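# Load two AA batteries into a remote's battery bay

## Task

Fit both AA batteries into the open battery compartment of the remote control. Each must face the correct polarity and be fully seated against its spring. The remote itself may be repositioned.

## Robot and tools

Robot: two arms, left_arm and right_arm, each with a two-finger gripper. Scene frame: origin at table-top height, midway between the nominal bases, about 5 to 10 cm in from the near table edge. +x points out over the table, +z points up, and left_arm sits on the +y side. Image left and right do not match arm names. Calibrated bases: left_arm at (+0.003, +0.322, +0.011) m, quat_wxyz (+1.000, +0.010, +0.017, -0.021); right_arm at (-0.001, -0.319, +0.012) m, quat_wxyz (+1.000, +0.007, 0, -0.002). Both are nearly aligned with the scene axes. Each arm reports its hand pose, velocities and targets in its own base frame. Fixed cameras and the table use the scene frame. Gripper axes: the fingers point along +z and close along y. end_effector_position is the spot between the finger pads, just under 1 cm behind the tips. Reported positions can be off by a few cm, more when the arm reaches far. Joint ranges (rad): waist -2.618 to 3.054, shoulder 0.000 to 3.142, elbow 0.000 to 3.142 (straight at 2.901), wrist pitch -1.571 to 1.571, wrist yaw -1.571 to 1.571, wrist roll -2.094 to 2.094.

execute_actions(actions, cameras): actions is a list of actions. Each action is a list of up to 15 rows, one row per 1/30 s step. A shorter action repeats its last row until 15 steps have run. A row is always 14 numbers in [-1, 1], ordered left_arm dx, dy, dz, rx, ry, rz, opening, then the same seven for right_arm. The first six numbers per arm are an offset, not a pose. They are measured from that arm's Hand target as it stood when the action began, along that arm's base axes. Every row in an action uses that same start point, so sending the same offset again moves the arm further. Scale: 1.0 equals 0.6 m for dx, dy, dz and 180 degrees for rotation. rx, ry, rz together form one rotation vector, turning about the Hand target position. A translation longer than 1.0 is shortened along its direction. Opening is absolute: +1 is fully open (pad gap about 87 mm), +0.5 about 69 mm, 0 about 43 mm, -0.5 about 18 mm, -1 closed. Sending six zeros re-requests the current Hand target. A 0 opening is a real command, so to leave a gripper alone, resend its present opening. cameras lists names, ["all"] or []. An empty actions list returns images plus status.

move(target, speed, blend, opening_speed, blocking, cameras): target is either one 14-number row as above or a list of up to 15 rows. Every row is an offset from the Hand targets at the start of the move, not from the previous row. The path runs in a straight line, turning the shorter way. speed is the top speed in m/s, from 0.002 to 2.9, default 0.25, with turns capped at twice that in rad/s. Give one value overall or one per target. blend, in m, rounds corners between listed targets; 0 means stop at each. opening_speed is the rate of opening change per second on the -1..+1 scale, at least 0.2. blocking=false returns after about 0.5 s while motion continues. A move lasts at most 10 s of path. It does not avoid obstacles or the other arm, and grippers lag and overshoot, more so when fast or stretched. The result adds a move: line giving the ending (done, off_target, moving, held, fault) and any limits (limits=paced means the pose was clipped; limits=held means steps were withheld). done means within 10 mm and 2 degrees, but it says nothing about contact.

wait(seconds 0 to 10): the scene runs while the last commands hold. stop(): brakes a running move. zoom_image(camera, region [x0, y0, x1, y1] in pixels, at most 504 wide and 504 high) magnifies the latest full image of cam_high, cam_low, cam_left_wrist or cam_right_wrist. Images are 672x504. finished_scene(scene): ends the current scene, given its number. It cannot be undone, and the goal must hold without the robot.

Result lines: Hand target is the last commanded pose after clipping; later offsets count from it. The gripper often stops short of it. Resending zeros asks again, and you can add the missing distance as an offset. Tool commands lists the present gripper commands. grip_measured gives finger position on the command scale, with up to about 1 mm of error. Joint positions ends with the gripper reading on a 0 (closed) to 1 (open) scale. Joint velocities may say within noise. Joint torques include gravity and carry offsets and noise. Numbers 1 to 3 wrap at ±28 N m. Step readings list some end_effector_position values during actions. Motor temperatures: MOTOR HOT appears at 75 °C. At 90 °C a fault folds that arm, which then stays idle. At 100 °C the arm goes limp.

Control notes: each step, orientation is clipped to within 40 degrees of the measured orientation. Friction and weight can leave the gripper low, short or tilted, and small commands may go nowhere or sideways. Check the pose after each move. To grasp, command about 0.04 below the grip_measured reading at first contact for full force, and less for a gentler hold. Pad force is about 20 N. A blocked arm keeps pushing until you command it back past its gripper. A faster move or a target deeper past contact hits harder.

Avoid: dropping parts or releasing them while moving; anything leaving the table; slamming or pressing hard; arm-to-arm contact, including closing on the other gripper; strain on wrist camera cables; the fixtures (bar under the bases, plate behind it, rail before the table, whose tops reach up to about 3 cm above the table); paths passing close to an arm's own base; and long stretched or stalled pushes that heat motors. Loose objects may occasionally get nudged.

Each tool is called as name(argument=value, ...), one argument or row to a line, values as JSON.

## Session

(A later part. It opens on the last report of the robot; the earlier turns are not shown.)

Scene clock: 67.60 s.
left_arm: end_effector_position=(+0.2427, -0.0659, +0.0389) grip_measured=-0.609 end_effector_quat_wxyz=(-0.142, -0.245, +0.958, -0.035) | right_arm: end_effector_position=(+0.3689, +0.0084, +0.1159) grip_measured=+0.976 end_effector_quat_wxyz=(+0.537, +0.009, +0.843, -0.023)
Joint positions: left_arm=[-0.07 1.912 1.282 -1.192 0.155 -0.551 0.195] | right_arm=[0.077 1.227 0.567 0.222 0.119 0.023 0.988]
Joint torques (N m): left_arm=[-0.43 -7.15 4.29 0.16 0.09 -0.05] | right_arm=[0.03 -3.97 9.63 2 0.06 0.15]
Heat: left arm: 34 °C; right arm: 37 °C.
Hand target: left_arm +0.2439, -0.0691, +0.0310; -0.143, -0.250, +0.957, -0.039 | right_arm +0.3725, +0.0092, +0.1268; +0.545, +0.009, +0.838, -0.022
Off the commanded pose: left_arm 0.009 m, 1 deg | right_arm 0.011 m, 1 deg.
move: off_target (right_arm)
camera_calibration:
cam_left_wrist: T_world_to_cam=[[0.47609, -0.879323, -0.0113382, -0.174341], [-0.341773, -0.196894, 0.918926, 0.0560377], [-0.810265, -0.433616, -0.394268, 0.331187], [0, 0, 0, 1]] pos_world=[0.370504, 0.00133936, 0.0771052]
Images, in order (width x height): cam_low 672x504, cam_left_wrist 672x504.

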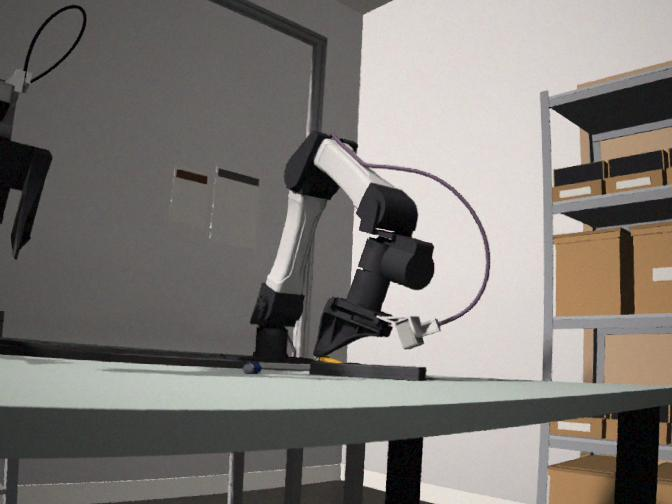

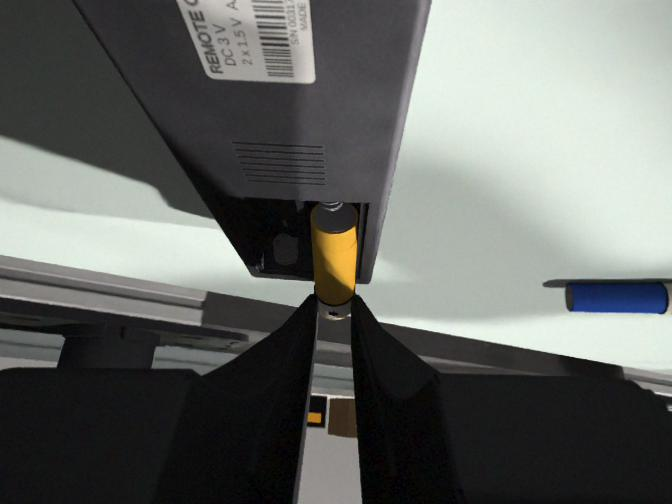

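move(
  target=[-0.003,-0.001,-0.013,0,0,0,-0.65,0,0,0,0,0,0,1],
  cameras=["cam_left_wrist","cam_low"],
  speed=0.05,
)

zoom_image(
  camera="cam_left_wrist",
  region=[196, 150, 406, 350],
)

zoom_image(
  camera="cam_low",
  region=[280, 260, 460, 395],
)

Scene clock: 68.87 s.
left_arm: end_effector_position=(+0.2392, -0.0690, +0.0379) grip_measured=-0.609 end_effector_quat_wxyz=(-0.150, -0.246, +0.957, -0.043) | right_arm: end_effector_position=(+0.3689, +0.0084, +0.1159) grip_measured=+0.976 end_effector_quat_wxyz=(+0.537, +0.009, +0.843, -0.023)
Joint positions: left_arm=[-0.07 1.912 1.269 -1.189 0.175 -0.551 0.195] | right_arm=[0.077 1.227 0.567 0.222 0.119 0.023 0.988]
Joint torques (N m): left_arm=[-0.58 -6.64 2.91 0.43 -0.14 -0.08] | right_arm=[0.09 -3.99 9.57 1.97 0.04 0.16]
Heat: left arm: 34 °C; right arm: 37 °C.
Hand target: left_arm +0.2420, -0.0697, +0.0232; -0.143, -0.250, +0.957, -0.039 | right_arm +0.3725, +0.0092, +0.1268; +0.545, +0.009, +0.838, -0.022
Off the commanded pose: left_arm 0.015 m, 1 deg | right_arm 0.011 m, 1 deg.
move: off_target (left_arm, right_arm)
camera_calibration:
cam_left_wrist: T_world_to_cam=[[0.480719, -0.876875, -0.000616691, -0.176802], [-0.330318, -0.181738, 0.926208, 0.0532463], [-0.81228, -0.445042, -0.377012, 0.325668], [0, 0, 0, 1]] pos_world=[0.367114, -0.000420328, 0.0733546]
Images, in order (width x height): cam_low 672x504, cam_left_wrist 672x504.

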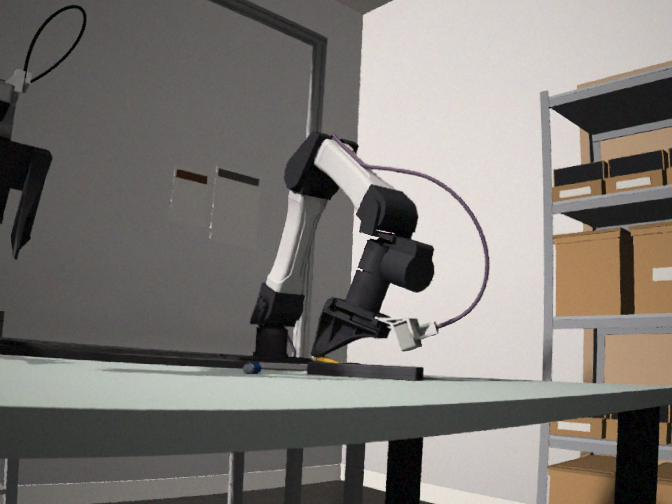

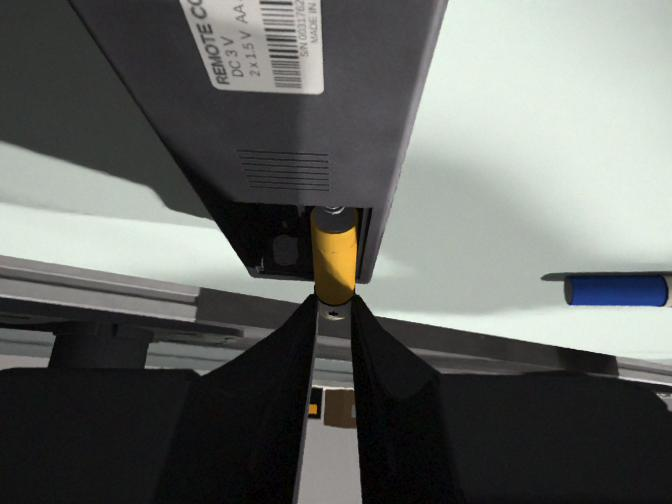

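Scaled by 2.400 from the camera's 672x504 image, which has a finer 960x720 frame.

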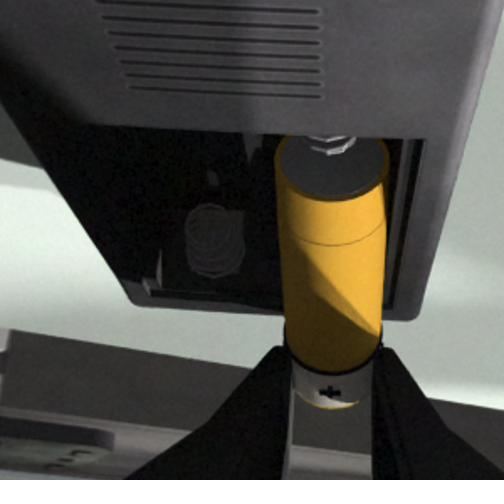

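Scaled by 2.800 from the camera's 672x504 image, which has a finer 960x720 frame.

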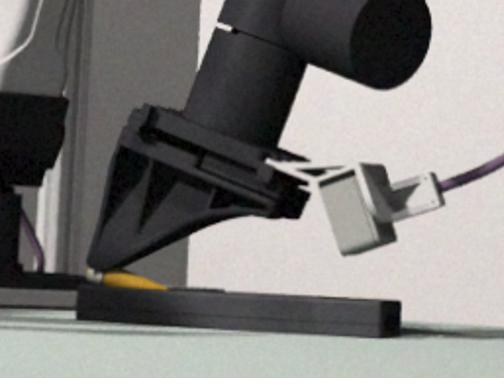

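move(
  target=[0.022,0.0115,0.004,0,0,0,-0.65,0,0,0,0,0,0,1],
  cameras=["cam_left_wrist","cam_low"],
  speed=0.05,
)

zoom_image(
  camera="cam_left_wrist",
  region=[196, 150, 406, 350],
)

zoom_image(
  camera="cam_low",
  region=[280, 260, 460, 395],
)

Scene clock: 70.50 s.
left_arm: end_effector_position=(+0.2402, -0.0680, +0.0377) grip_measured=-0.609 end_effector_quat_wxyz=(-0.168, -0.253, +0.952, -0.043) | right_arm: end_effector_position=(+0.3689, +0.0084, +0.1159) grip_measured=+0.976 end_effector_quat_wxyz=(+0.537, +0.009, +0.843, -0.023)
Joint positions: left_arm=[-0.059 1.946 1.299 -1.22 0.185 -0.551 0.195] | right_arm=[0.077 1.227 0.567 0.222 0.119 0.023 0.988]
Joint torques (N m): left_arm=[0.43 -6.17 6.71 0.33 -0.28 0.14] | right_arm=[0.16 -4.07 9.59 1.93 0.01 0.16]
Heat: left arm: 34 °C; right arm: 37 °C.
Hand target: left_arm +0.2552, -0.0627, +0.0256; -0.143, -0.250, +0.957, -0.038 | right_arm +0.3725, +0.0092, +0.1268; +0.545, +0.009, +0.838, -0.022
Off the commanded pose: left_arm 0.020 m, 3 deg | right_arm 0.011 m, 1 deg.
move: off_target (left_arm, right_arm)
camera_calibration:
cam_left_wrist: T_world_to_cam=[[0.493048, -0.869926, -0.0115054, -0.1785], [-0.294161, -0.179138, 0.938818, 0.0448915], [-0.818763, -0.459498, -0.344222, 0.326141], [0, 0, 0, 1]] pos_world=[0.368247, 0.00262175, 0.0680665]
Images, in order (width x height): cam_low 672x504, cam_left_wrist 672x504.

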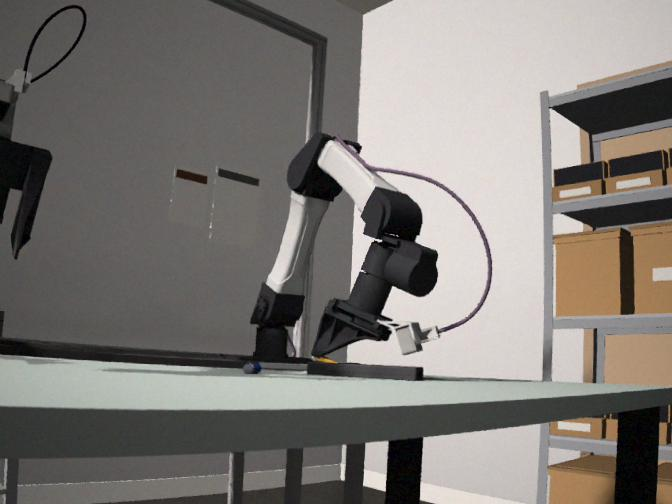

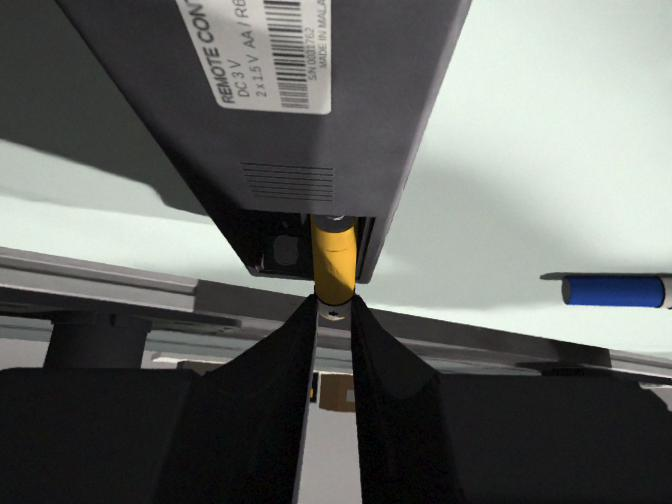

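Scaled by 2.400 from the camera's 672x504 image, which has a finer 960x720 frame.

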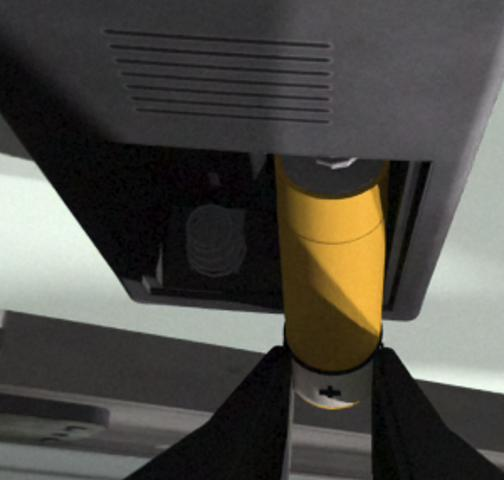

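Scaled by 2.800 from the camera's 672x504 image, which has a finer 960x720 frame.

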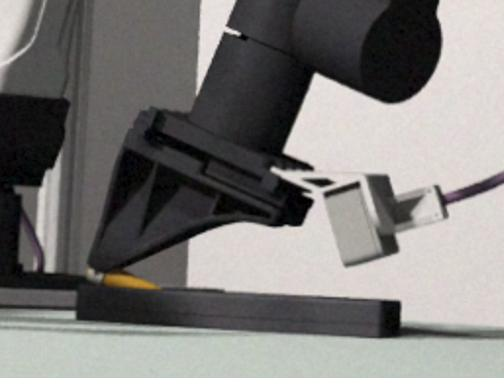

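move(
  target=[0.018,0.0095,0.0,0,0,0,-0.65,0,0,0,0,0,0,1],
  cameras=["cam_left_wrist","cam_low"],
  speed=0.05,
)

zoom_image(
  camera="cam_left_wrist",
  region=[196, 150, 406, 350],
)

zoom_image(
  camera="cam_low",
  region=[280, 260, 460, 395],
)

Scene clock: 71.77 s.
left_arm: end_effector_position=(+0.2451, -0.0655, +0.0367) grip_measured=-0.609 end_effector_quat_wxyz=(-0.180, -0.254, +0.950, -0.042) | right_arm: end_effector_position=(+0.3689, +0.0084, +0.1159) grip_measured=+0.976 end_effector_quat_wxyz=(+0.537, +0.009, +0.843, -0.023)
Joint positions: left_arm=[-0.048 1.988 1.342 -1.248 0.187 -0.54 0.195] | right_arm=[0.077 1.227 0.567 0.222 0.119 0.023 0.988]
Joint torques (N m): left_arm=[1.07 -7.02 7.91 0.35 -0.37 0.22] | right_arm=[-0.03 -3.99 9.7 1.93 0.01 0.13]
Heat: left arm: 34 °C; right arm: 37 °C.
Hand target: left_arm +0.2661, -0.0572, +0.0257; -0.142, -0.250, +0.957, -0.039 | right_arm +0.3725, +0.0092, +0.1268; +0.545, +0.009, +0.838, -0.022
Off the commanded pose: left_arm 0.025 m, 4 deg | right_arm 0.011 m, 1 deg.
move: off_target (left_arm, right_arm)
camera_calibration:
cam_left_wrist: T_world_to_cam=[[0.492978, -0.869795, -0.0207064, -0.178365], [-0.270614, -0.175909, 0.94648, 0.0419119], [-0.826886, -0.460991, -0.322098, 0.332101], [0, 0, 0, 1]] pos_world=[0.373882, 0.00532766, 0.0636072]
Images, in order (width x height): cam_low 672x504, cam_left_wrist 672x504.

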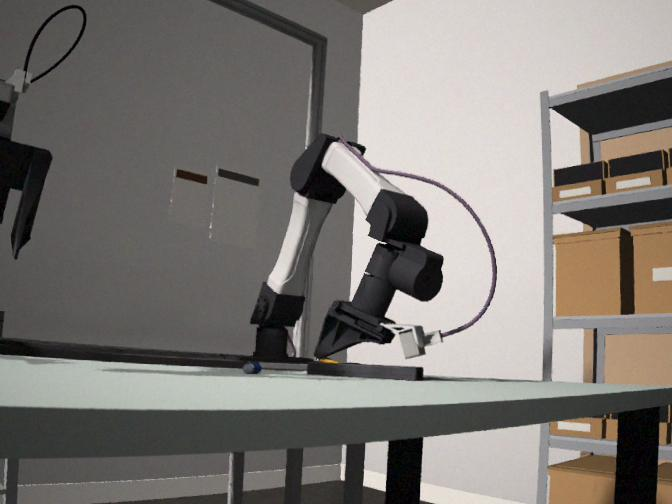

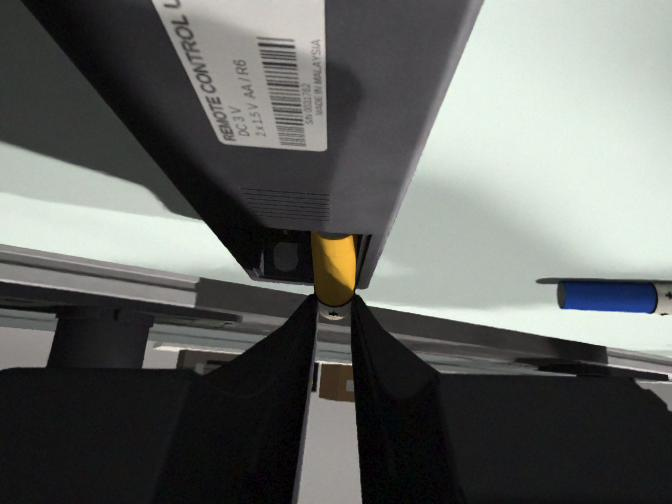

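Scaled by 2.400 from the camera's 672x504 image, which has a finer 960x720 frame.

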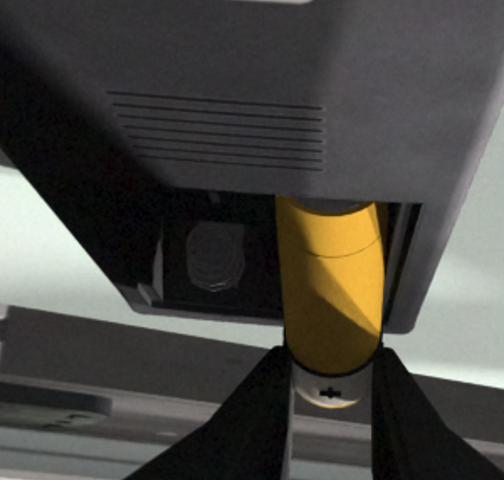

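Scaled by 2.800 from the camera's 672x504 image, which has a finer 960x720 frame.

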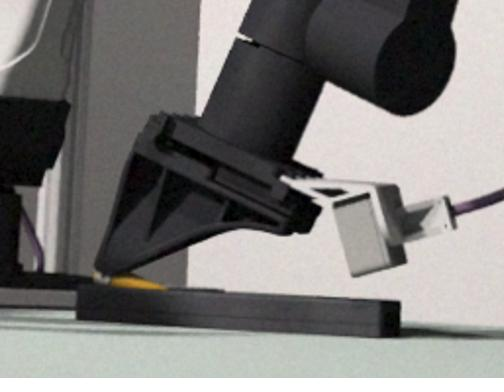

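move(
  target=[0.0,0.0,0.003,0.0313,-0.0589,0,-0.65,0,0,0,0,0,0,1],
  cameras=["cam_left_wrist","cam_low"],
  speed=0.05,
)

zoom_image(
  camera="cam_left_wrist",
  region=[196, 150, 406, 350],
)

zoom_image(
  camera="cam_low",
  region=[280, 260, 460, 395],
)

Scene clock: 75.03 s.
left_arm: end_effector_position=(+0.2484, -0.0630, +0.0371) grip_measured=-0.615 end_effector_quat_wxyz=(-0.091, -0.249, +0.964, -0.023) | right_arm: end_effector_position=(+0.3689, +0.0084, +0.1159) grip_measured=+0.976 end_effector_quat_wxyz=(+0.537, +0.009, +0.843, -0.023)
Joint positions: left_arm=[-0.087 1.844 1.227 -1.11 0.104 -0.584 0.193] | right_arm=[0.077 1.227 0.567 0.222 0.119 0.023 0.988]
Joint torques (N m): left_arm=[-0.21 -9.4 4.08 1.06 -0.6 -0.08] | right_arm=[0.03 -3.99 9.7 1.93 0 0.14]
Heat: left arm: 34 °C; right arm: 37 °C.
Hand target: left_arm +0.2661, -0.0571, +0.0274; -0.041, -0.252, +0.967, -0.014 | right_arm +0.3725, +0.0092, +0.1268; +0.545, +0.009, +0.838, -0.022
Off the commanded pose: left_arm 0.021 m, 6 deg | right_arm 0.011 m, 1 deg.
move: off_target (left_arm, right_arm)
camera_calibration:
cam_left_wrist: T_world_to_cam=[[0.48204, -0.876096, -0.00970006, -0.17593], [-0.42444, -0.24319, 0.872187, 0.0795704], [-0.766478, -0.416312, -0.489077, 0.330153], [0, 0, 0, 1]] pos_world=[0.371633, 0.00266532, 0.0903635]
Images, in order (width x height): cam_low 672x504, cam_left_wrist 672x504.

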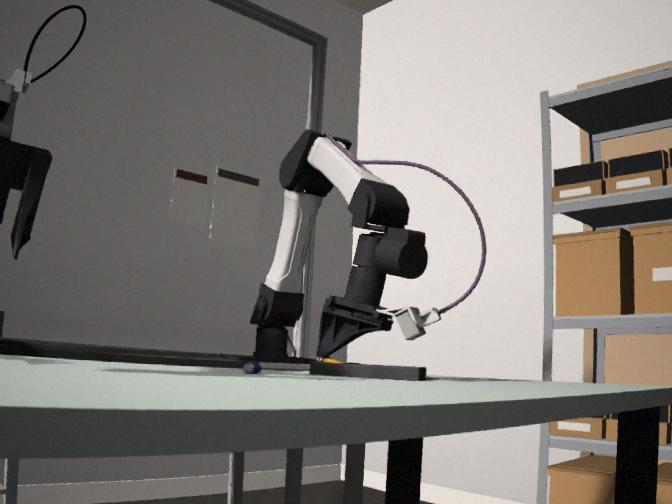

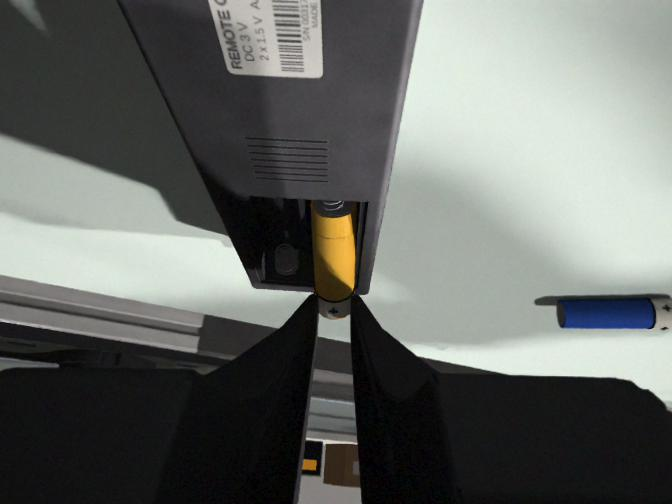

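Scaled by 2.400 from the camera's 672x504 image, which has a finer 960x720 frame.

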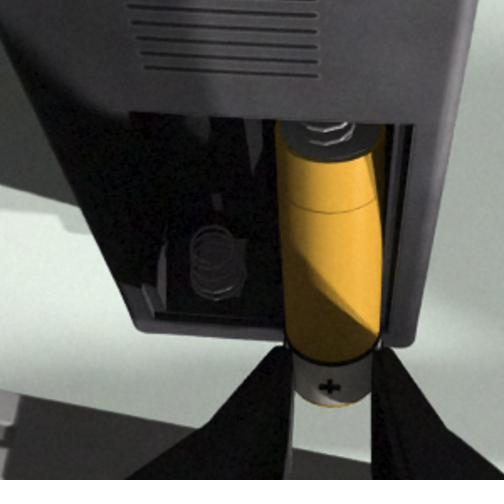

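Scaled by 2.800 from the camera's 672x504 image, which has a finer 960x720 frame.

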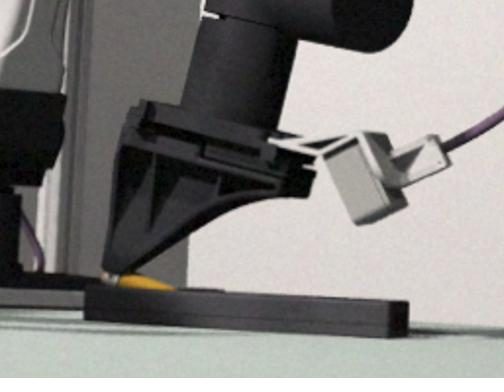

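move(
  target=[-0.004,-0.002,-0.018,0.012,-0.022,0,-0.65,0,0,0,0,0,0,1],
  cameras=["cam_left_wrist","cam_low"],
  speed=0.05,
)

zoom_image(
  camera="cam_left_wrist",
  region=[196, 150, 406, 350],
)

zoom_image(
  camera="cam_low",
  region=[280, 260, 460, 395],
)

Scene clock: 76.87 s.
left_arm: end_effector_position=(+0.2475, -0.0642, +0.0368) grip_measured=-0.615 end_effector_quat_wxyz=(-0.044, -0.248, +0.968, -0.020) | right_arm: end_effector_position=(+0.3689, +0.0084, +0.1159) grip_measured=+0.976 end_effector_quat_wxyz=(+0.537, +0.009, +0.843, -0.023)
Joint positions: left_arm=[-0.112 1.758 1.146 -1.028 0.069 -0.612 0.193] | right_arm=[0.077 1.227 0.567 0.222 0.119 0.023 0.988]
Joint torques (N m): left_arm=[-0.58 -5.98 2.43 1.54 -0.74 -0.09] | right_arm=[0.12 -4 9.57 1.95 0.03 0.14]
Heat: left arm: 33 °C; right arm: 38 °C.
Hand target: left_arm +0.2637, -0.0584, +0.0167; -0.003, -0.252, +0.968, -0.005 | right_arm +0.3725, +0.0092, +0.1268; +0.545, +0.009, +0.838, -0.022
Off the commanded pose: left_arm 0.026 m, 5 deg | right_arm 0.011 m, 1 deg.
move: off_target (left_arm, right_arm)
camera_calibration:
cam_left_wrist: T_world_to_cam=[[0.480394, -0.87702, 0.00758843, -0.176827], [-0.500552, -0.267056, 0.823485, 0.0983049], [-0.720187, -0.399396, -0.567287, 0.321316], [0, 0, 0, 1]] pos_world=[0.365561, -0.000495802, 0.102667]
Images, in order (width x height): cam_low 672x504, cam_left_wrist 672x504.

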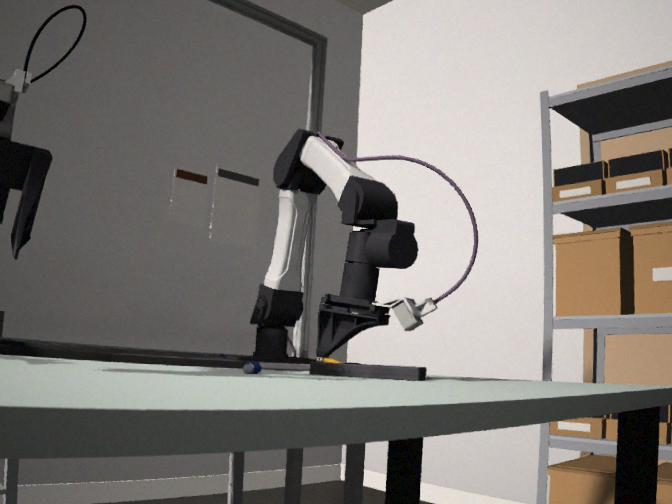

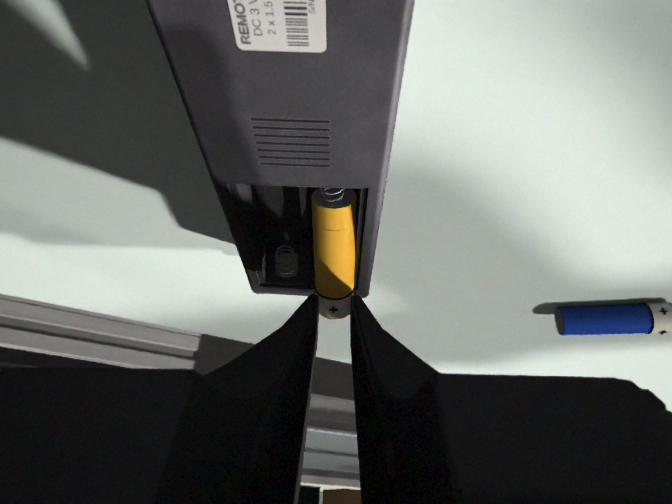

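Scaled by 2.400 from the camera's 672x504 image, which has a finer 960x720 frame.

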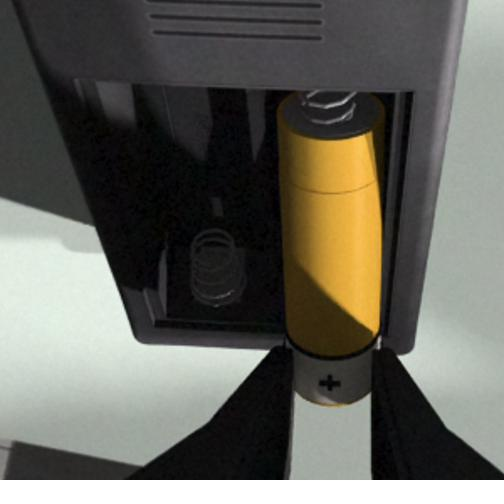

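Scaled by 2.800 from the camera's 672x504 image, which has a finer 960x720 frame.

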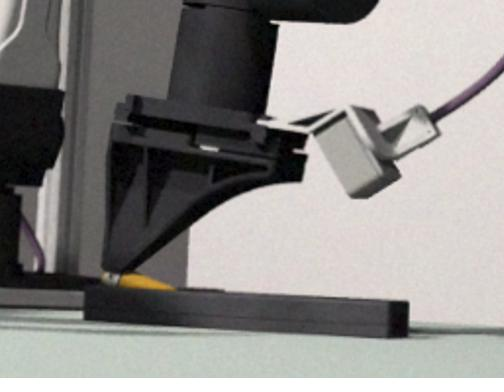

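move(
  target=[0.018,0.0095,0.0,0.0,0.0,0,-0.65,0,0,0,0,0,0,1],
  cameras=["cam_left_wrist","cam_low"],
  speed=0.05,
)

zoom_image(
  camera="cam_left_wrist",
  region=[196, 150, 406, 350],
)

zoom_image(
  camera="cam_low",
  region=[280, 260, 460, 395],
)

Scene clock: 78.33 s.
left_arm: end_effector_position=(+0.2482, -0.0627, +0.0366) grip_measured=-0.615 end_effector_quat_wxyz=(-0.047, -0.251, +0.967, -0.019) | right_arm: end_effector_position=(+0.3689, +0.0084, +0.1159) grip_measured=+0.976 end_effector_quat_wxyz=(+0.537, +0.009, +0.843, -0.023)
Joint positions: left_arm=[-0.107 1.765 1.153 -1.033 0.069 -0.612 0.193] | right_arm=[0.077 1.227 0.567 0.222 0.119 0.023 0.988]
Joint torques (N m): left_arm=[0.83 -3.79 5.86 1.45 -0.76 0.12] | right_arm=[0.02 -4.1 9.58 1.96 0.03 0.18]
Heat: left arm: 33 °C; right arm: 38 °C.
Hand target: left_arm +0.2744, -0.0526, +0.0166; -0.003, -0.252, +0.968, -0.005 | right_arm +0.3725, +0.0092, +0.1268; +0.545, +0.009, +0.838, -0.022
Off the commanded pose: left_arm 0.035 m, 5 deg | right_arm 0.011 m, 1 deg.
move: off_target (left_arm, right_arm)
camera_calibration:
cam_left_wrist: T_world_to_cam=[[0.485462, -0.87425, 0.0037308, -0.17673], [-0.494028, -0.270803, 0.826197, 0.0971779], [-0.721292, -0.402931, -0.563369, 0.322146], [0, 0, 0, 1]] pos_world=[0.366166, 0.00161211, 0.101858]
Images, in order (width x height): cam_low 672x504, cam_left_wrist 672x504.

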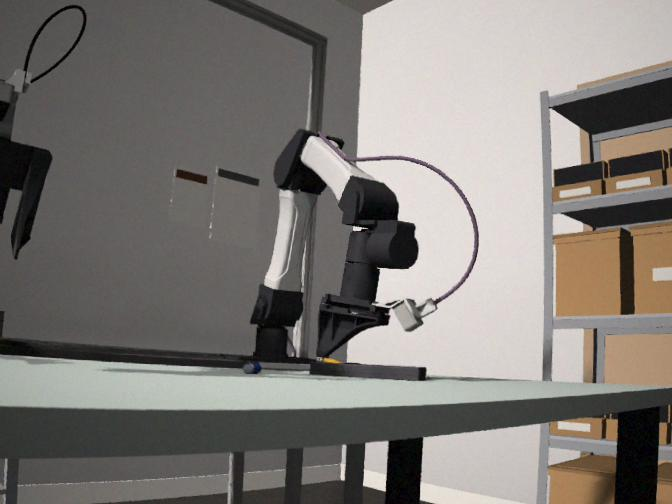

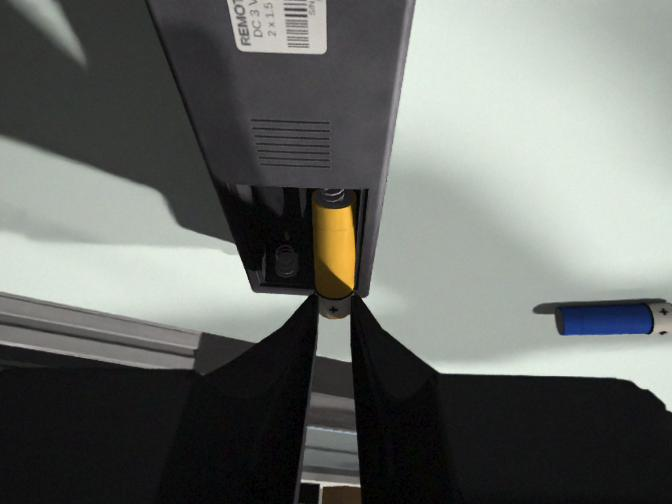

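Scaled by 2.400 from the camera's 672x504 image, which has a finer 960x720 frame.

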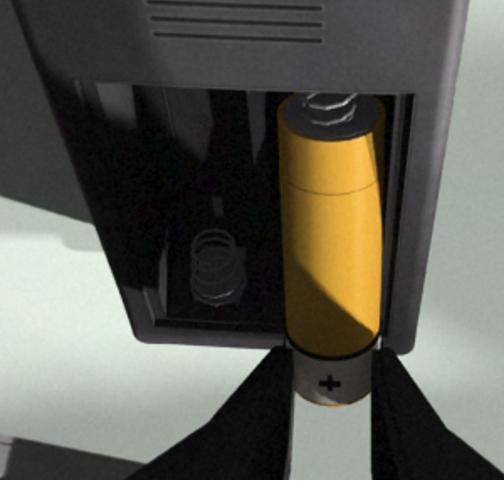

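Scaled by 2.800 from the camera's 672x504 image, which has a finer 960x720 frame.

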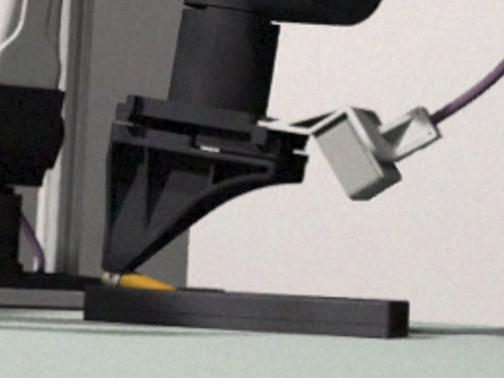

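move(
  target=[0.018,0.0095,0.006,0.0,0.0,0,-0.65,0,0,0,0,0,0,1],
  cameras=["cam_left_wrist","cam_low"],
  speed=0.05,
)

zoom_image(
  camera="cam_left_wrist",
  region=[196, 150, 406, 350],
)

zoom_image(
  camera="cam_low",
  region=[280, 260, 460, 395],
)

Scene clock: 79.87 s.
left_arm: end_effector_position=(+0.2522, -0.0602, +0.0364) grip_measured=-0.622 end_effector_quat_wxyz=(-0.061, -0.253, +0.965, -0.018) | right_arm: end_effector_position=(+0.3689, +0.0084, +0.1159) grip_measured=+0.976 end_effector_quat_wxyz=(+0.537, +0.009, +0.843, -0.023)
Joint positions: left_arm=[-0.092 1.804 1.193 -1.062 0.076 -0.601 0.189] | right_arm=[0.077 1.227 0.567 0.222 0.119 0.023 0.988]
Joint torques (N m): left_arm=[1.24 -5 7.46 1.39 -0.85 0.17] | right_arm=[0.02 -4.19 9.52 1.96 0.05 0.16]
Heat: left arm: 33 °C; right arm: 38 °C.
Hand target: left_arm +0.2853, -0.0469, +0.0202; -0.003, -0.252, +0.968, -0.005 | right_arm +0.3725, +0.0092, +0.1268; +0.545, +0.009, +0.838, -0.022
Off the commanded pose: left_arm 0.039 m, 7 deg | right_arm 0.011 m, 1 deg.
move: off_target (left_arm, right_arm)
camera_calibration:
cam_left_wrist: T_world_to_cam=[[0.489738, -0.871855, -0.00503769, -0.177113], [-0.469582, -0.268633, 0.841029, 0.0934339], [-0.734609, -0.409518, -0.540967, 0.328068], [0, 0, 0, 1]] pos_world=[0.371615, 0.00503197, 0.0980011]
Images, in order (width x height): cam_low 672x504, cam_left_wrist 672x504.

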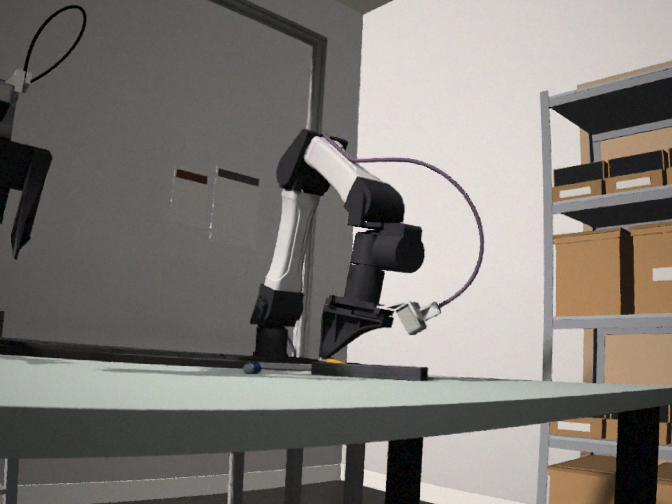

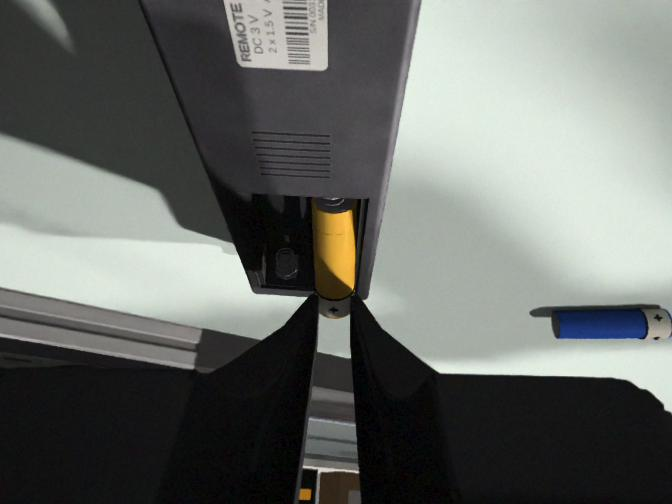

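Scaled by 2.400 from the camera's 672x504 image, which has a finer 960x720 frame.

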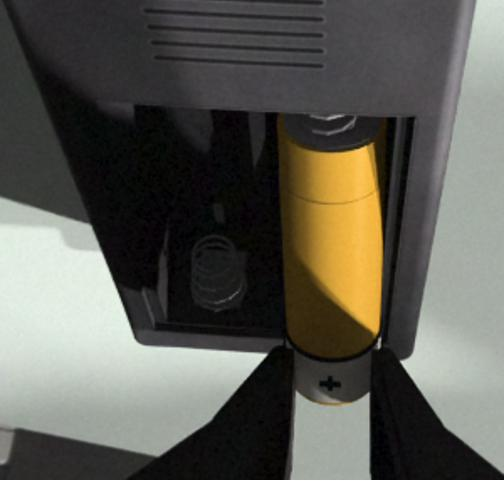

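Scaled by 2.800 from the camera's 672x504 image, which has a finer 960x720 frame.

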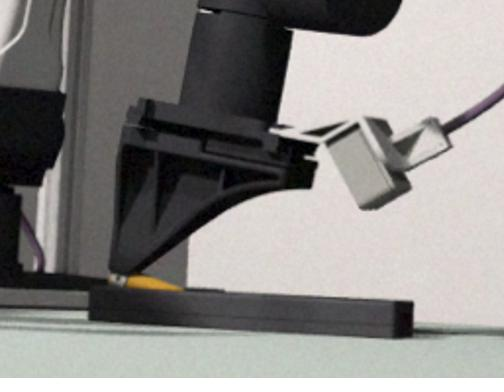

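move(
  target=[-0.032,-0.01,0.022,-0.05,0.094,0,-0.65,0,0,0,0,0,0,1],
  cameras=["cam_left_wrist","cam_low"],
  speed=0.05,
)

zoom_image(
  camera="cam_left_wrist",
  region=[196, 150, 406, 350],
)

zoom_image(
  camera="cam_low",
  region=[280, 260, 460, 395],
)

Scene clock: 84.50 s.
left_arm: end_effector_position=(+0.2555, -0.0579, +0.0383) grip_measured=-0.648 end_effector_quat_wxyz=(-0.180, -0.252, +0.950, -0.045) | right_arm: end_effector_position=(+0.3689, +0.0084, +0.1159) grip_measured=+0.976 end_effector_quat_wxyz=(+0.537, +0.009, +0.843, -0.023)
Joint positions: left_arm=[-0.023 2.022 1.398 -1.273 0.184 -0.512 0.176] | right_arm=[0.077 1.227 0.567 0.222 0.119 0.023 0.988]
Joint torques (N m): left_arm=[0.7 -7.53 7.72 -0.1 -0.14 0.21] | right_arm=[0.05 -3.96 9.68 1.95 0.02 0.14]
Heat: left arm: 32 °C; right arm: 38 °C.
Hand target: left_arm +0.2660, -0.0529, +0.0334; -0.165, -0.249, +0.953, -0.043 | right_arm +0.3725, +0.0092, +0.1268; +0.545, +0.009, +0.838, -0.022
Off the commanded pose: left_arm 0.013 m, 2 deg | right_arm 0.011 m, 1 deg.
move: off_target (left_arm, right_arm)
camera_calibration:
cam_left_wrist: T_world_to_cam=[[0.491521, -0.870741, -0.0147412, -0.176751], [-0.272395, -0.169796, 0.947085, 0.0452934], [-0.827169, -0.461496, -0.320644, 0.344631], [0, 0, 0, 1]] pos_world=[0.384282, 0.0128323, 0.0650015]
Images, in order (width x height): cam_low 672x504, cam_left_wrist 672x504.

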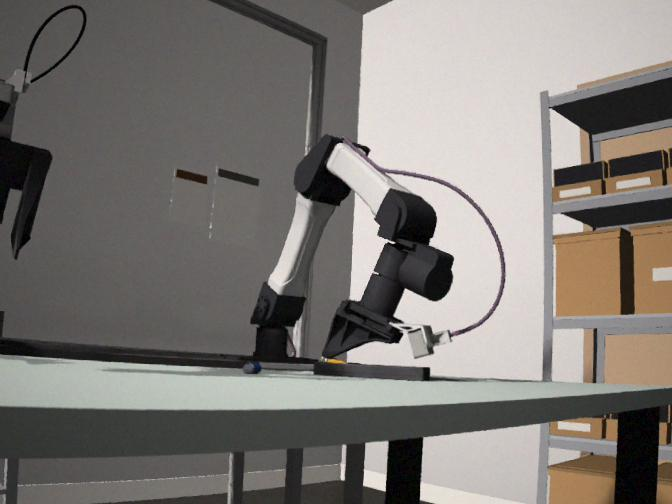

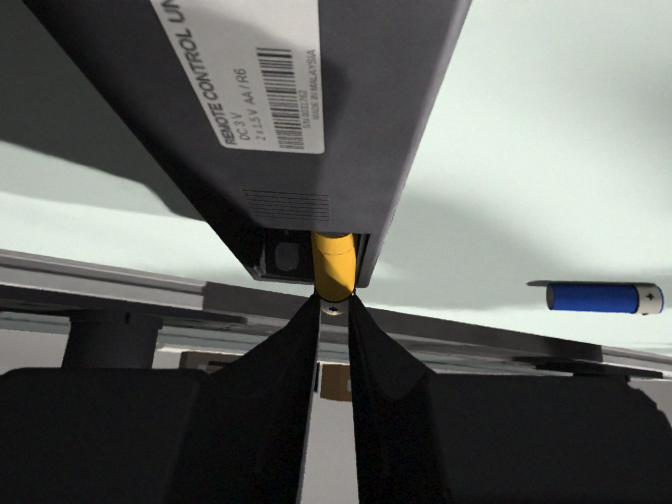

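Scaled by 2.400 from the camera's 672x504 image, which has a finer 960x720 frame.

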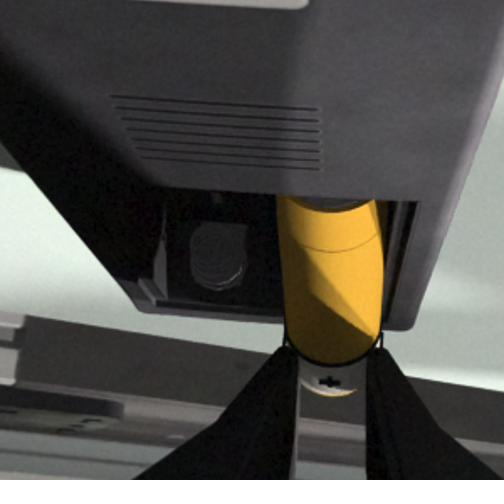

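Scaled by 2.800 from the camera's 672x504 image, which has a finer 960x720 frame.

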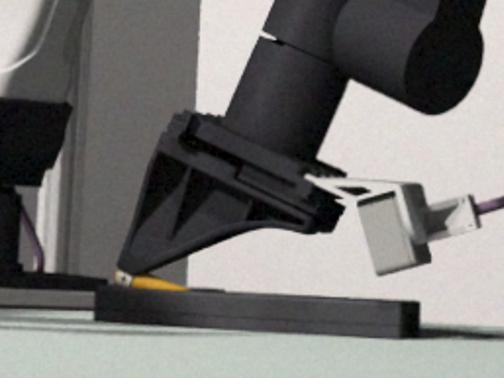

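move(
  target=[
    [0,0,0,0,0,0,-0.65,0,0,0,0,0,0,1],
    [-0.014,-0.007,0.0,0,0,0,-0.45,0,0,0,0,0,0,1],
  ],
  cameras=["cam_left_wrist","cam_low"],
  speed=0.05,
  opening_speed=0.2,
)

zoom_image(
  camera="cam_left_wrist",
  region=[196, 150, 406, 350],
)

zoom_image(
  camera="cam_low",
  region=[280, 260, 460, 395],
)

Scene clock: 90.17 s.
left_arm: end_effector_position=(+0.2595, -0.0575, +0.0333) grip_measured=-0.450 end_effector_quat_wxyz=(-0.169, -0.251, +0.952, -0.046) | right_arm: end_effector_position=(+0.3689, +0.0084, +0.1159) grip_measured=+0.976 end_effector_quat_wxyz=(+0.537, +0.009, +0.843, -0.023)
Joint positions: left_arm=[-0.023 2.022 1.388 -1.24 0.181 -0.511 0.275] | right_arm=[0.077 1.227 0.567 0.222 0.119 0.023 0.988]
Joint torques (N m): left_arm=[-0.23 -10.44 4.49 -0.25 -0.07 0.07] | right_arm=[-0.02 -3.99 9.62 1.98 0.04 0.12]
Heat: left arm: 32 °C; right arm: 39 °C.
Hand target: left_arm +0.2576, -0.0571, +0.0334; -0.165, -0.249, +0.953, -0.043 | right_arm +0.3725, +0.0092, +0.1268; +0.545, +0.009, +0.838, -0.022
Off the commanded pose: left_arm 0.002 m, 1 deg | right_arm 0.011 m, 1 deg.
move: off_target (right_arm)
camera_calibration:
cam_left_wrist: T_world_to_cam=[[0.490739, -0.871292, -0.0050454, -0.178616], [-0.294335, -0.171223, 0.940239, 0.0570731], [-0.820086, -0.459927, -0.340478, 0.34545], [0, 0, 0, 1]] pos_world=[0.387751, 0.0130272, 0.0630542]
Images, in order (width x height): cam_low 672x504, cam_left_wrist 672x504.

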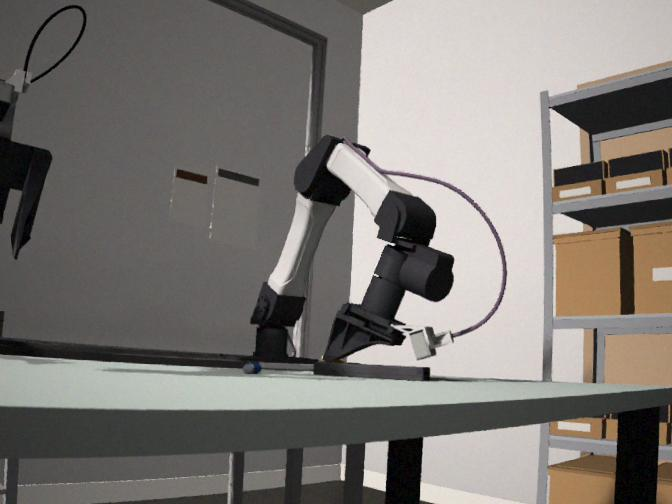

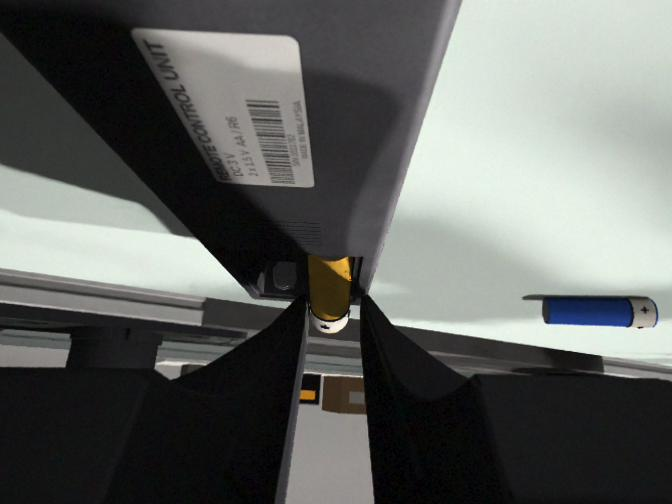

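Scaled by 2.400 from the camera's 672x504 image, which has a finer 960x720 frame.

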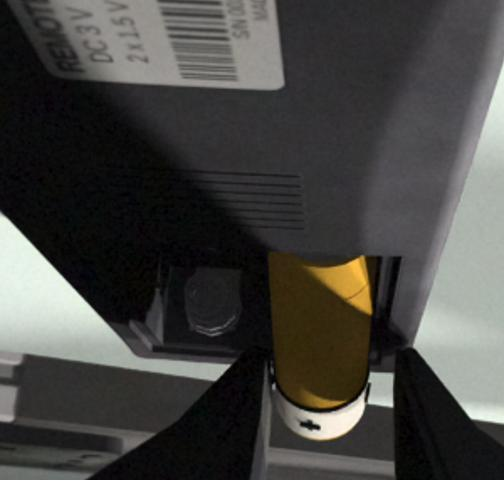

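Scaled by 2.800 from the camera's 672x504 image, which has a finer 960x720 frame.

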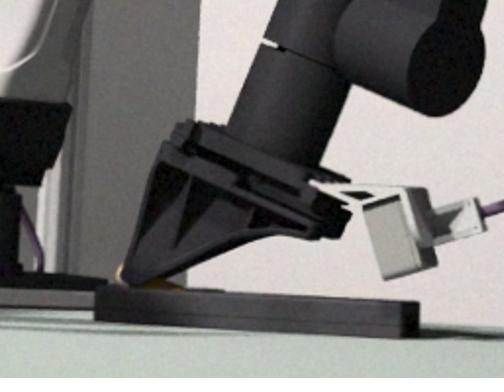

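move(
  target=[0,0,0,0,0,0,-0.63,0,0,0,0,0,0,1],
  cameras=["cam_left_wrist"],
  opening_speed=0.3,
)

zoom_image(
  camera="cam_left_wrist",
  region=[196, 150, 406, 350],
)

Scene clock: 91.27 s.
left_arm: end_effector_position=(+0.2596, -0.0573, +0.0332) grip_measured=-0.586 end_effector_quat_wxyz=(-0.168, -0.251, +0.952, -0.046) | right_arm: end_effector_position=(+0.3689, +0.0084, +0.1159) grip_measured=+0.976 end_effector_quat_wxyz=(+0.537, +0.009, +0.843, -0.023)
Joint positions: left_arm=[-0.023 2.022 1.388 -1.24 0.18 -0.511 0.207] | right_arm=[0.077 1.227 0.567 0.222 0.119 0.023 0.988]
Joint torques (N m): left_arm=[-0.32 -10.5 4.38 -0.22 -0.06 0.09] | right_arm=[-0.02 -3.92 9.57 1.94 0.03 0.17]
Heat: left arm: 32 °C; right arm: 39 °C.
Hand target: left_arm +0.2576, -0.0571, +0.0334; -0.165, -0.249, +0.953, -0.043 | right_arm +0.3725, +0.0092, +0.1268; +0.545, +0.009, +0.838, -0.022
Off the commanded pose: left_arm 0.002 m, 1 deg | right_arm 0.011 m, 1 deg.
move: off_target (right_arm)
camera_calibration:
cam_left_wrist: T_world_to_cam=[[0.490498, -0.871423, -0.0058123, -0.178436], [-0.294732, -0.172165, 0.939943, 0.0572082], [-0.820088, -0.459327, -0.341283, 0.345655], [0, 0, 0, 1]] pos_world=[0.387851, 0.013125, 0.0631567]
Images, in order (width x height): cam_left_wrist 672x504.

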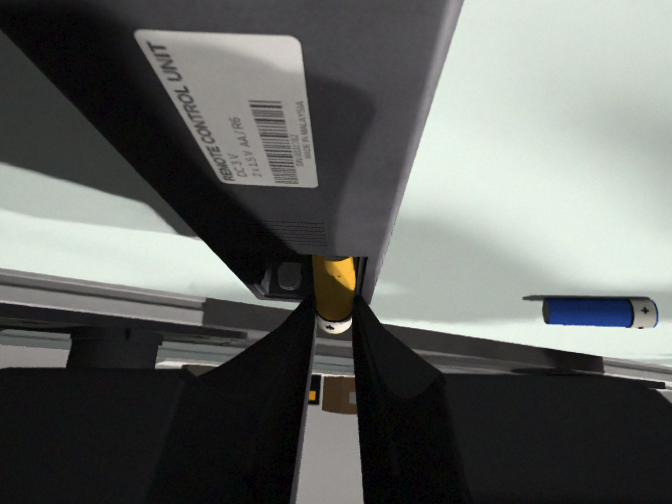

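Scaled by 2.400 from the camera's 672x504 image, which has a finer 960x720 frame.

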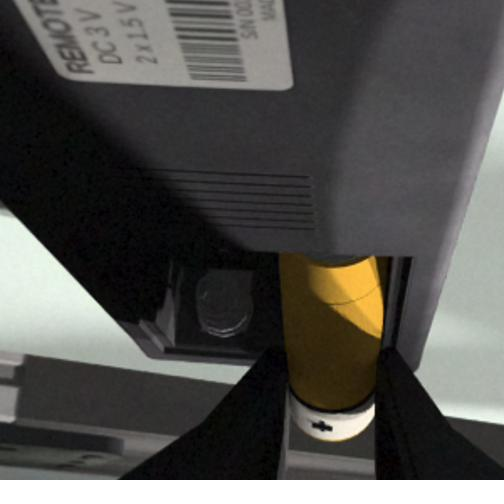

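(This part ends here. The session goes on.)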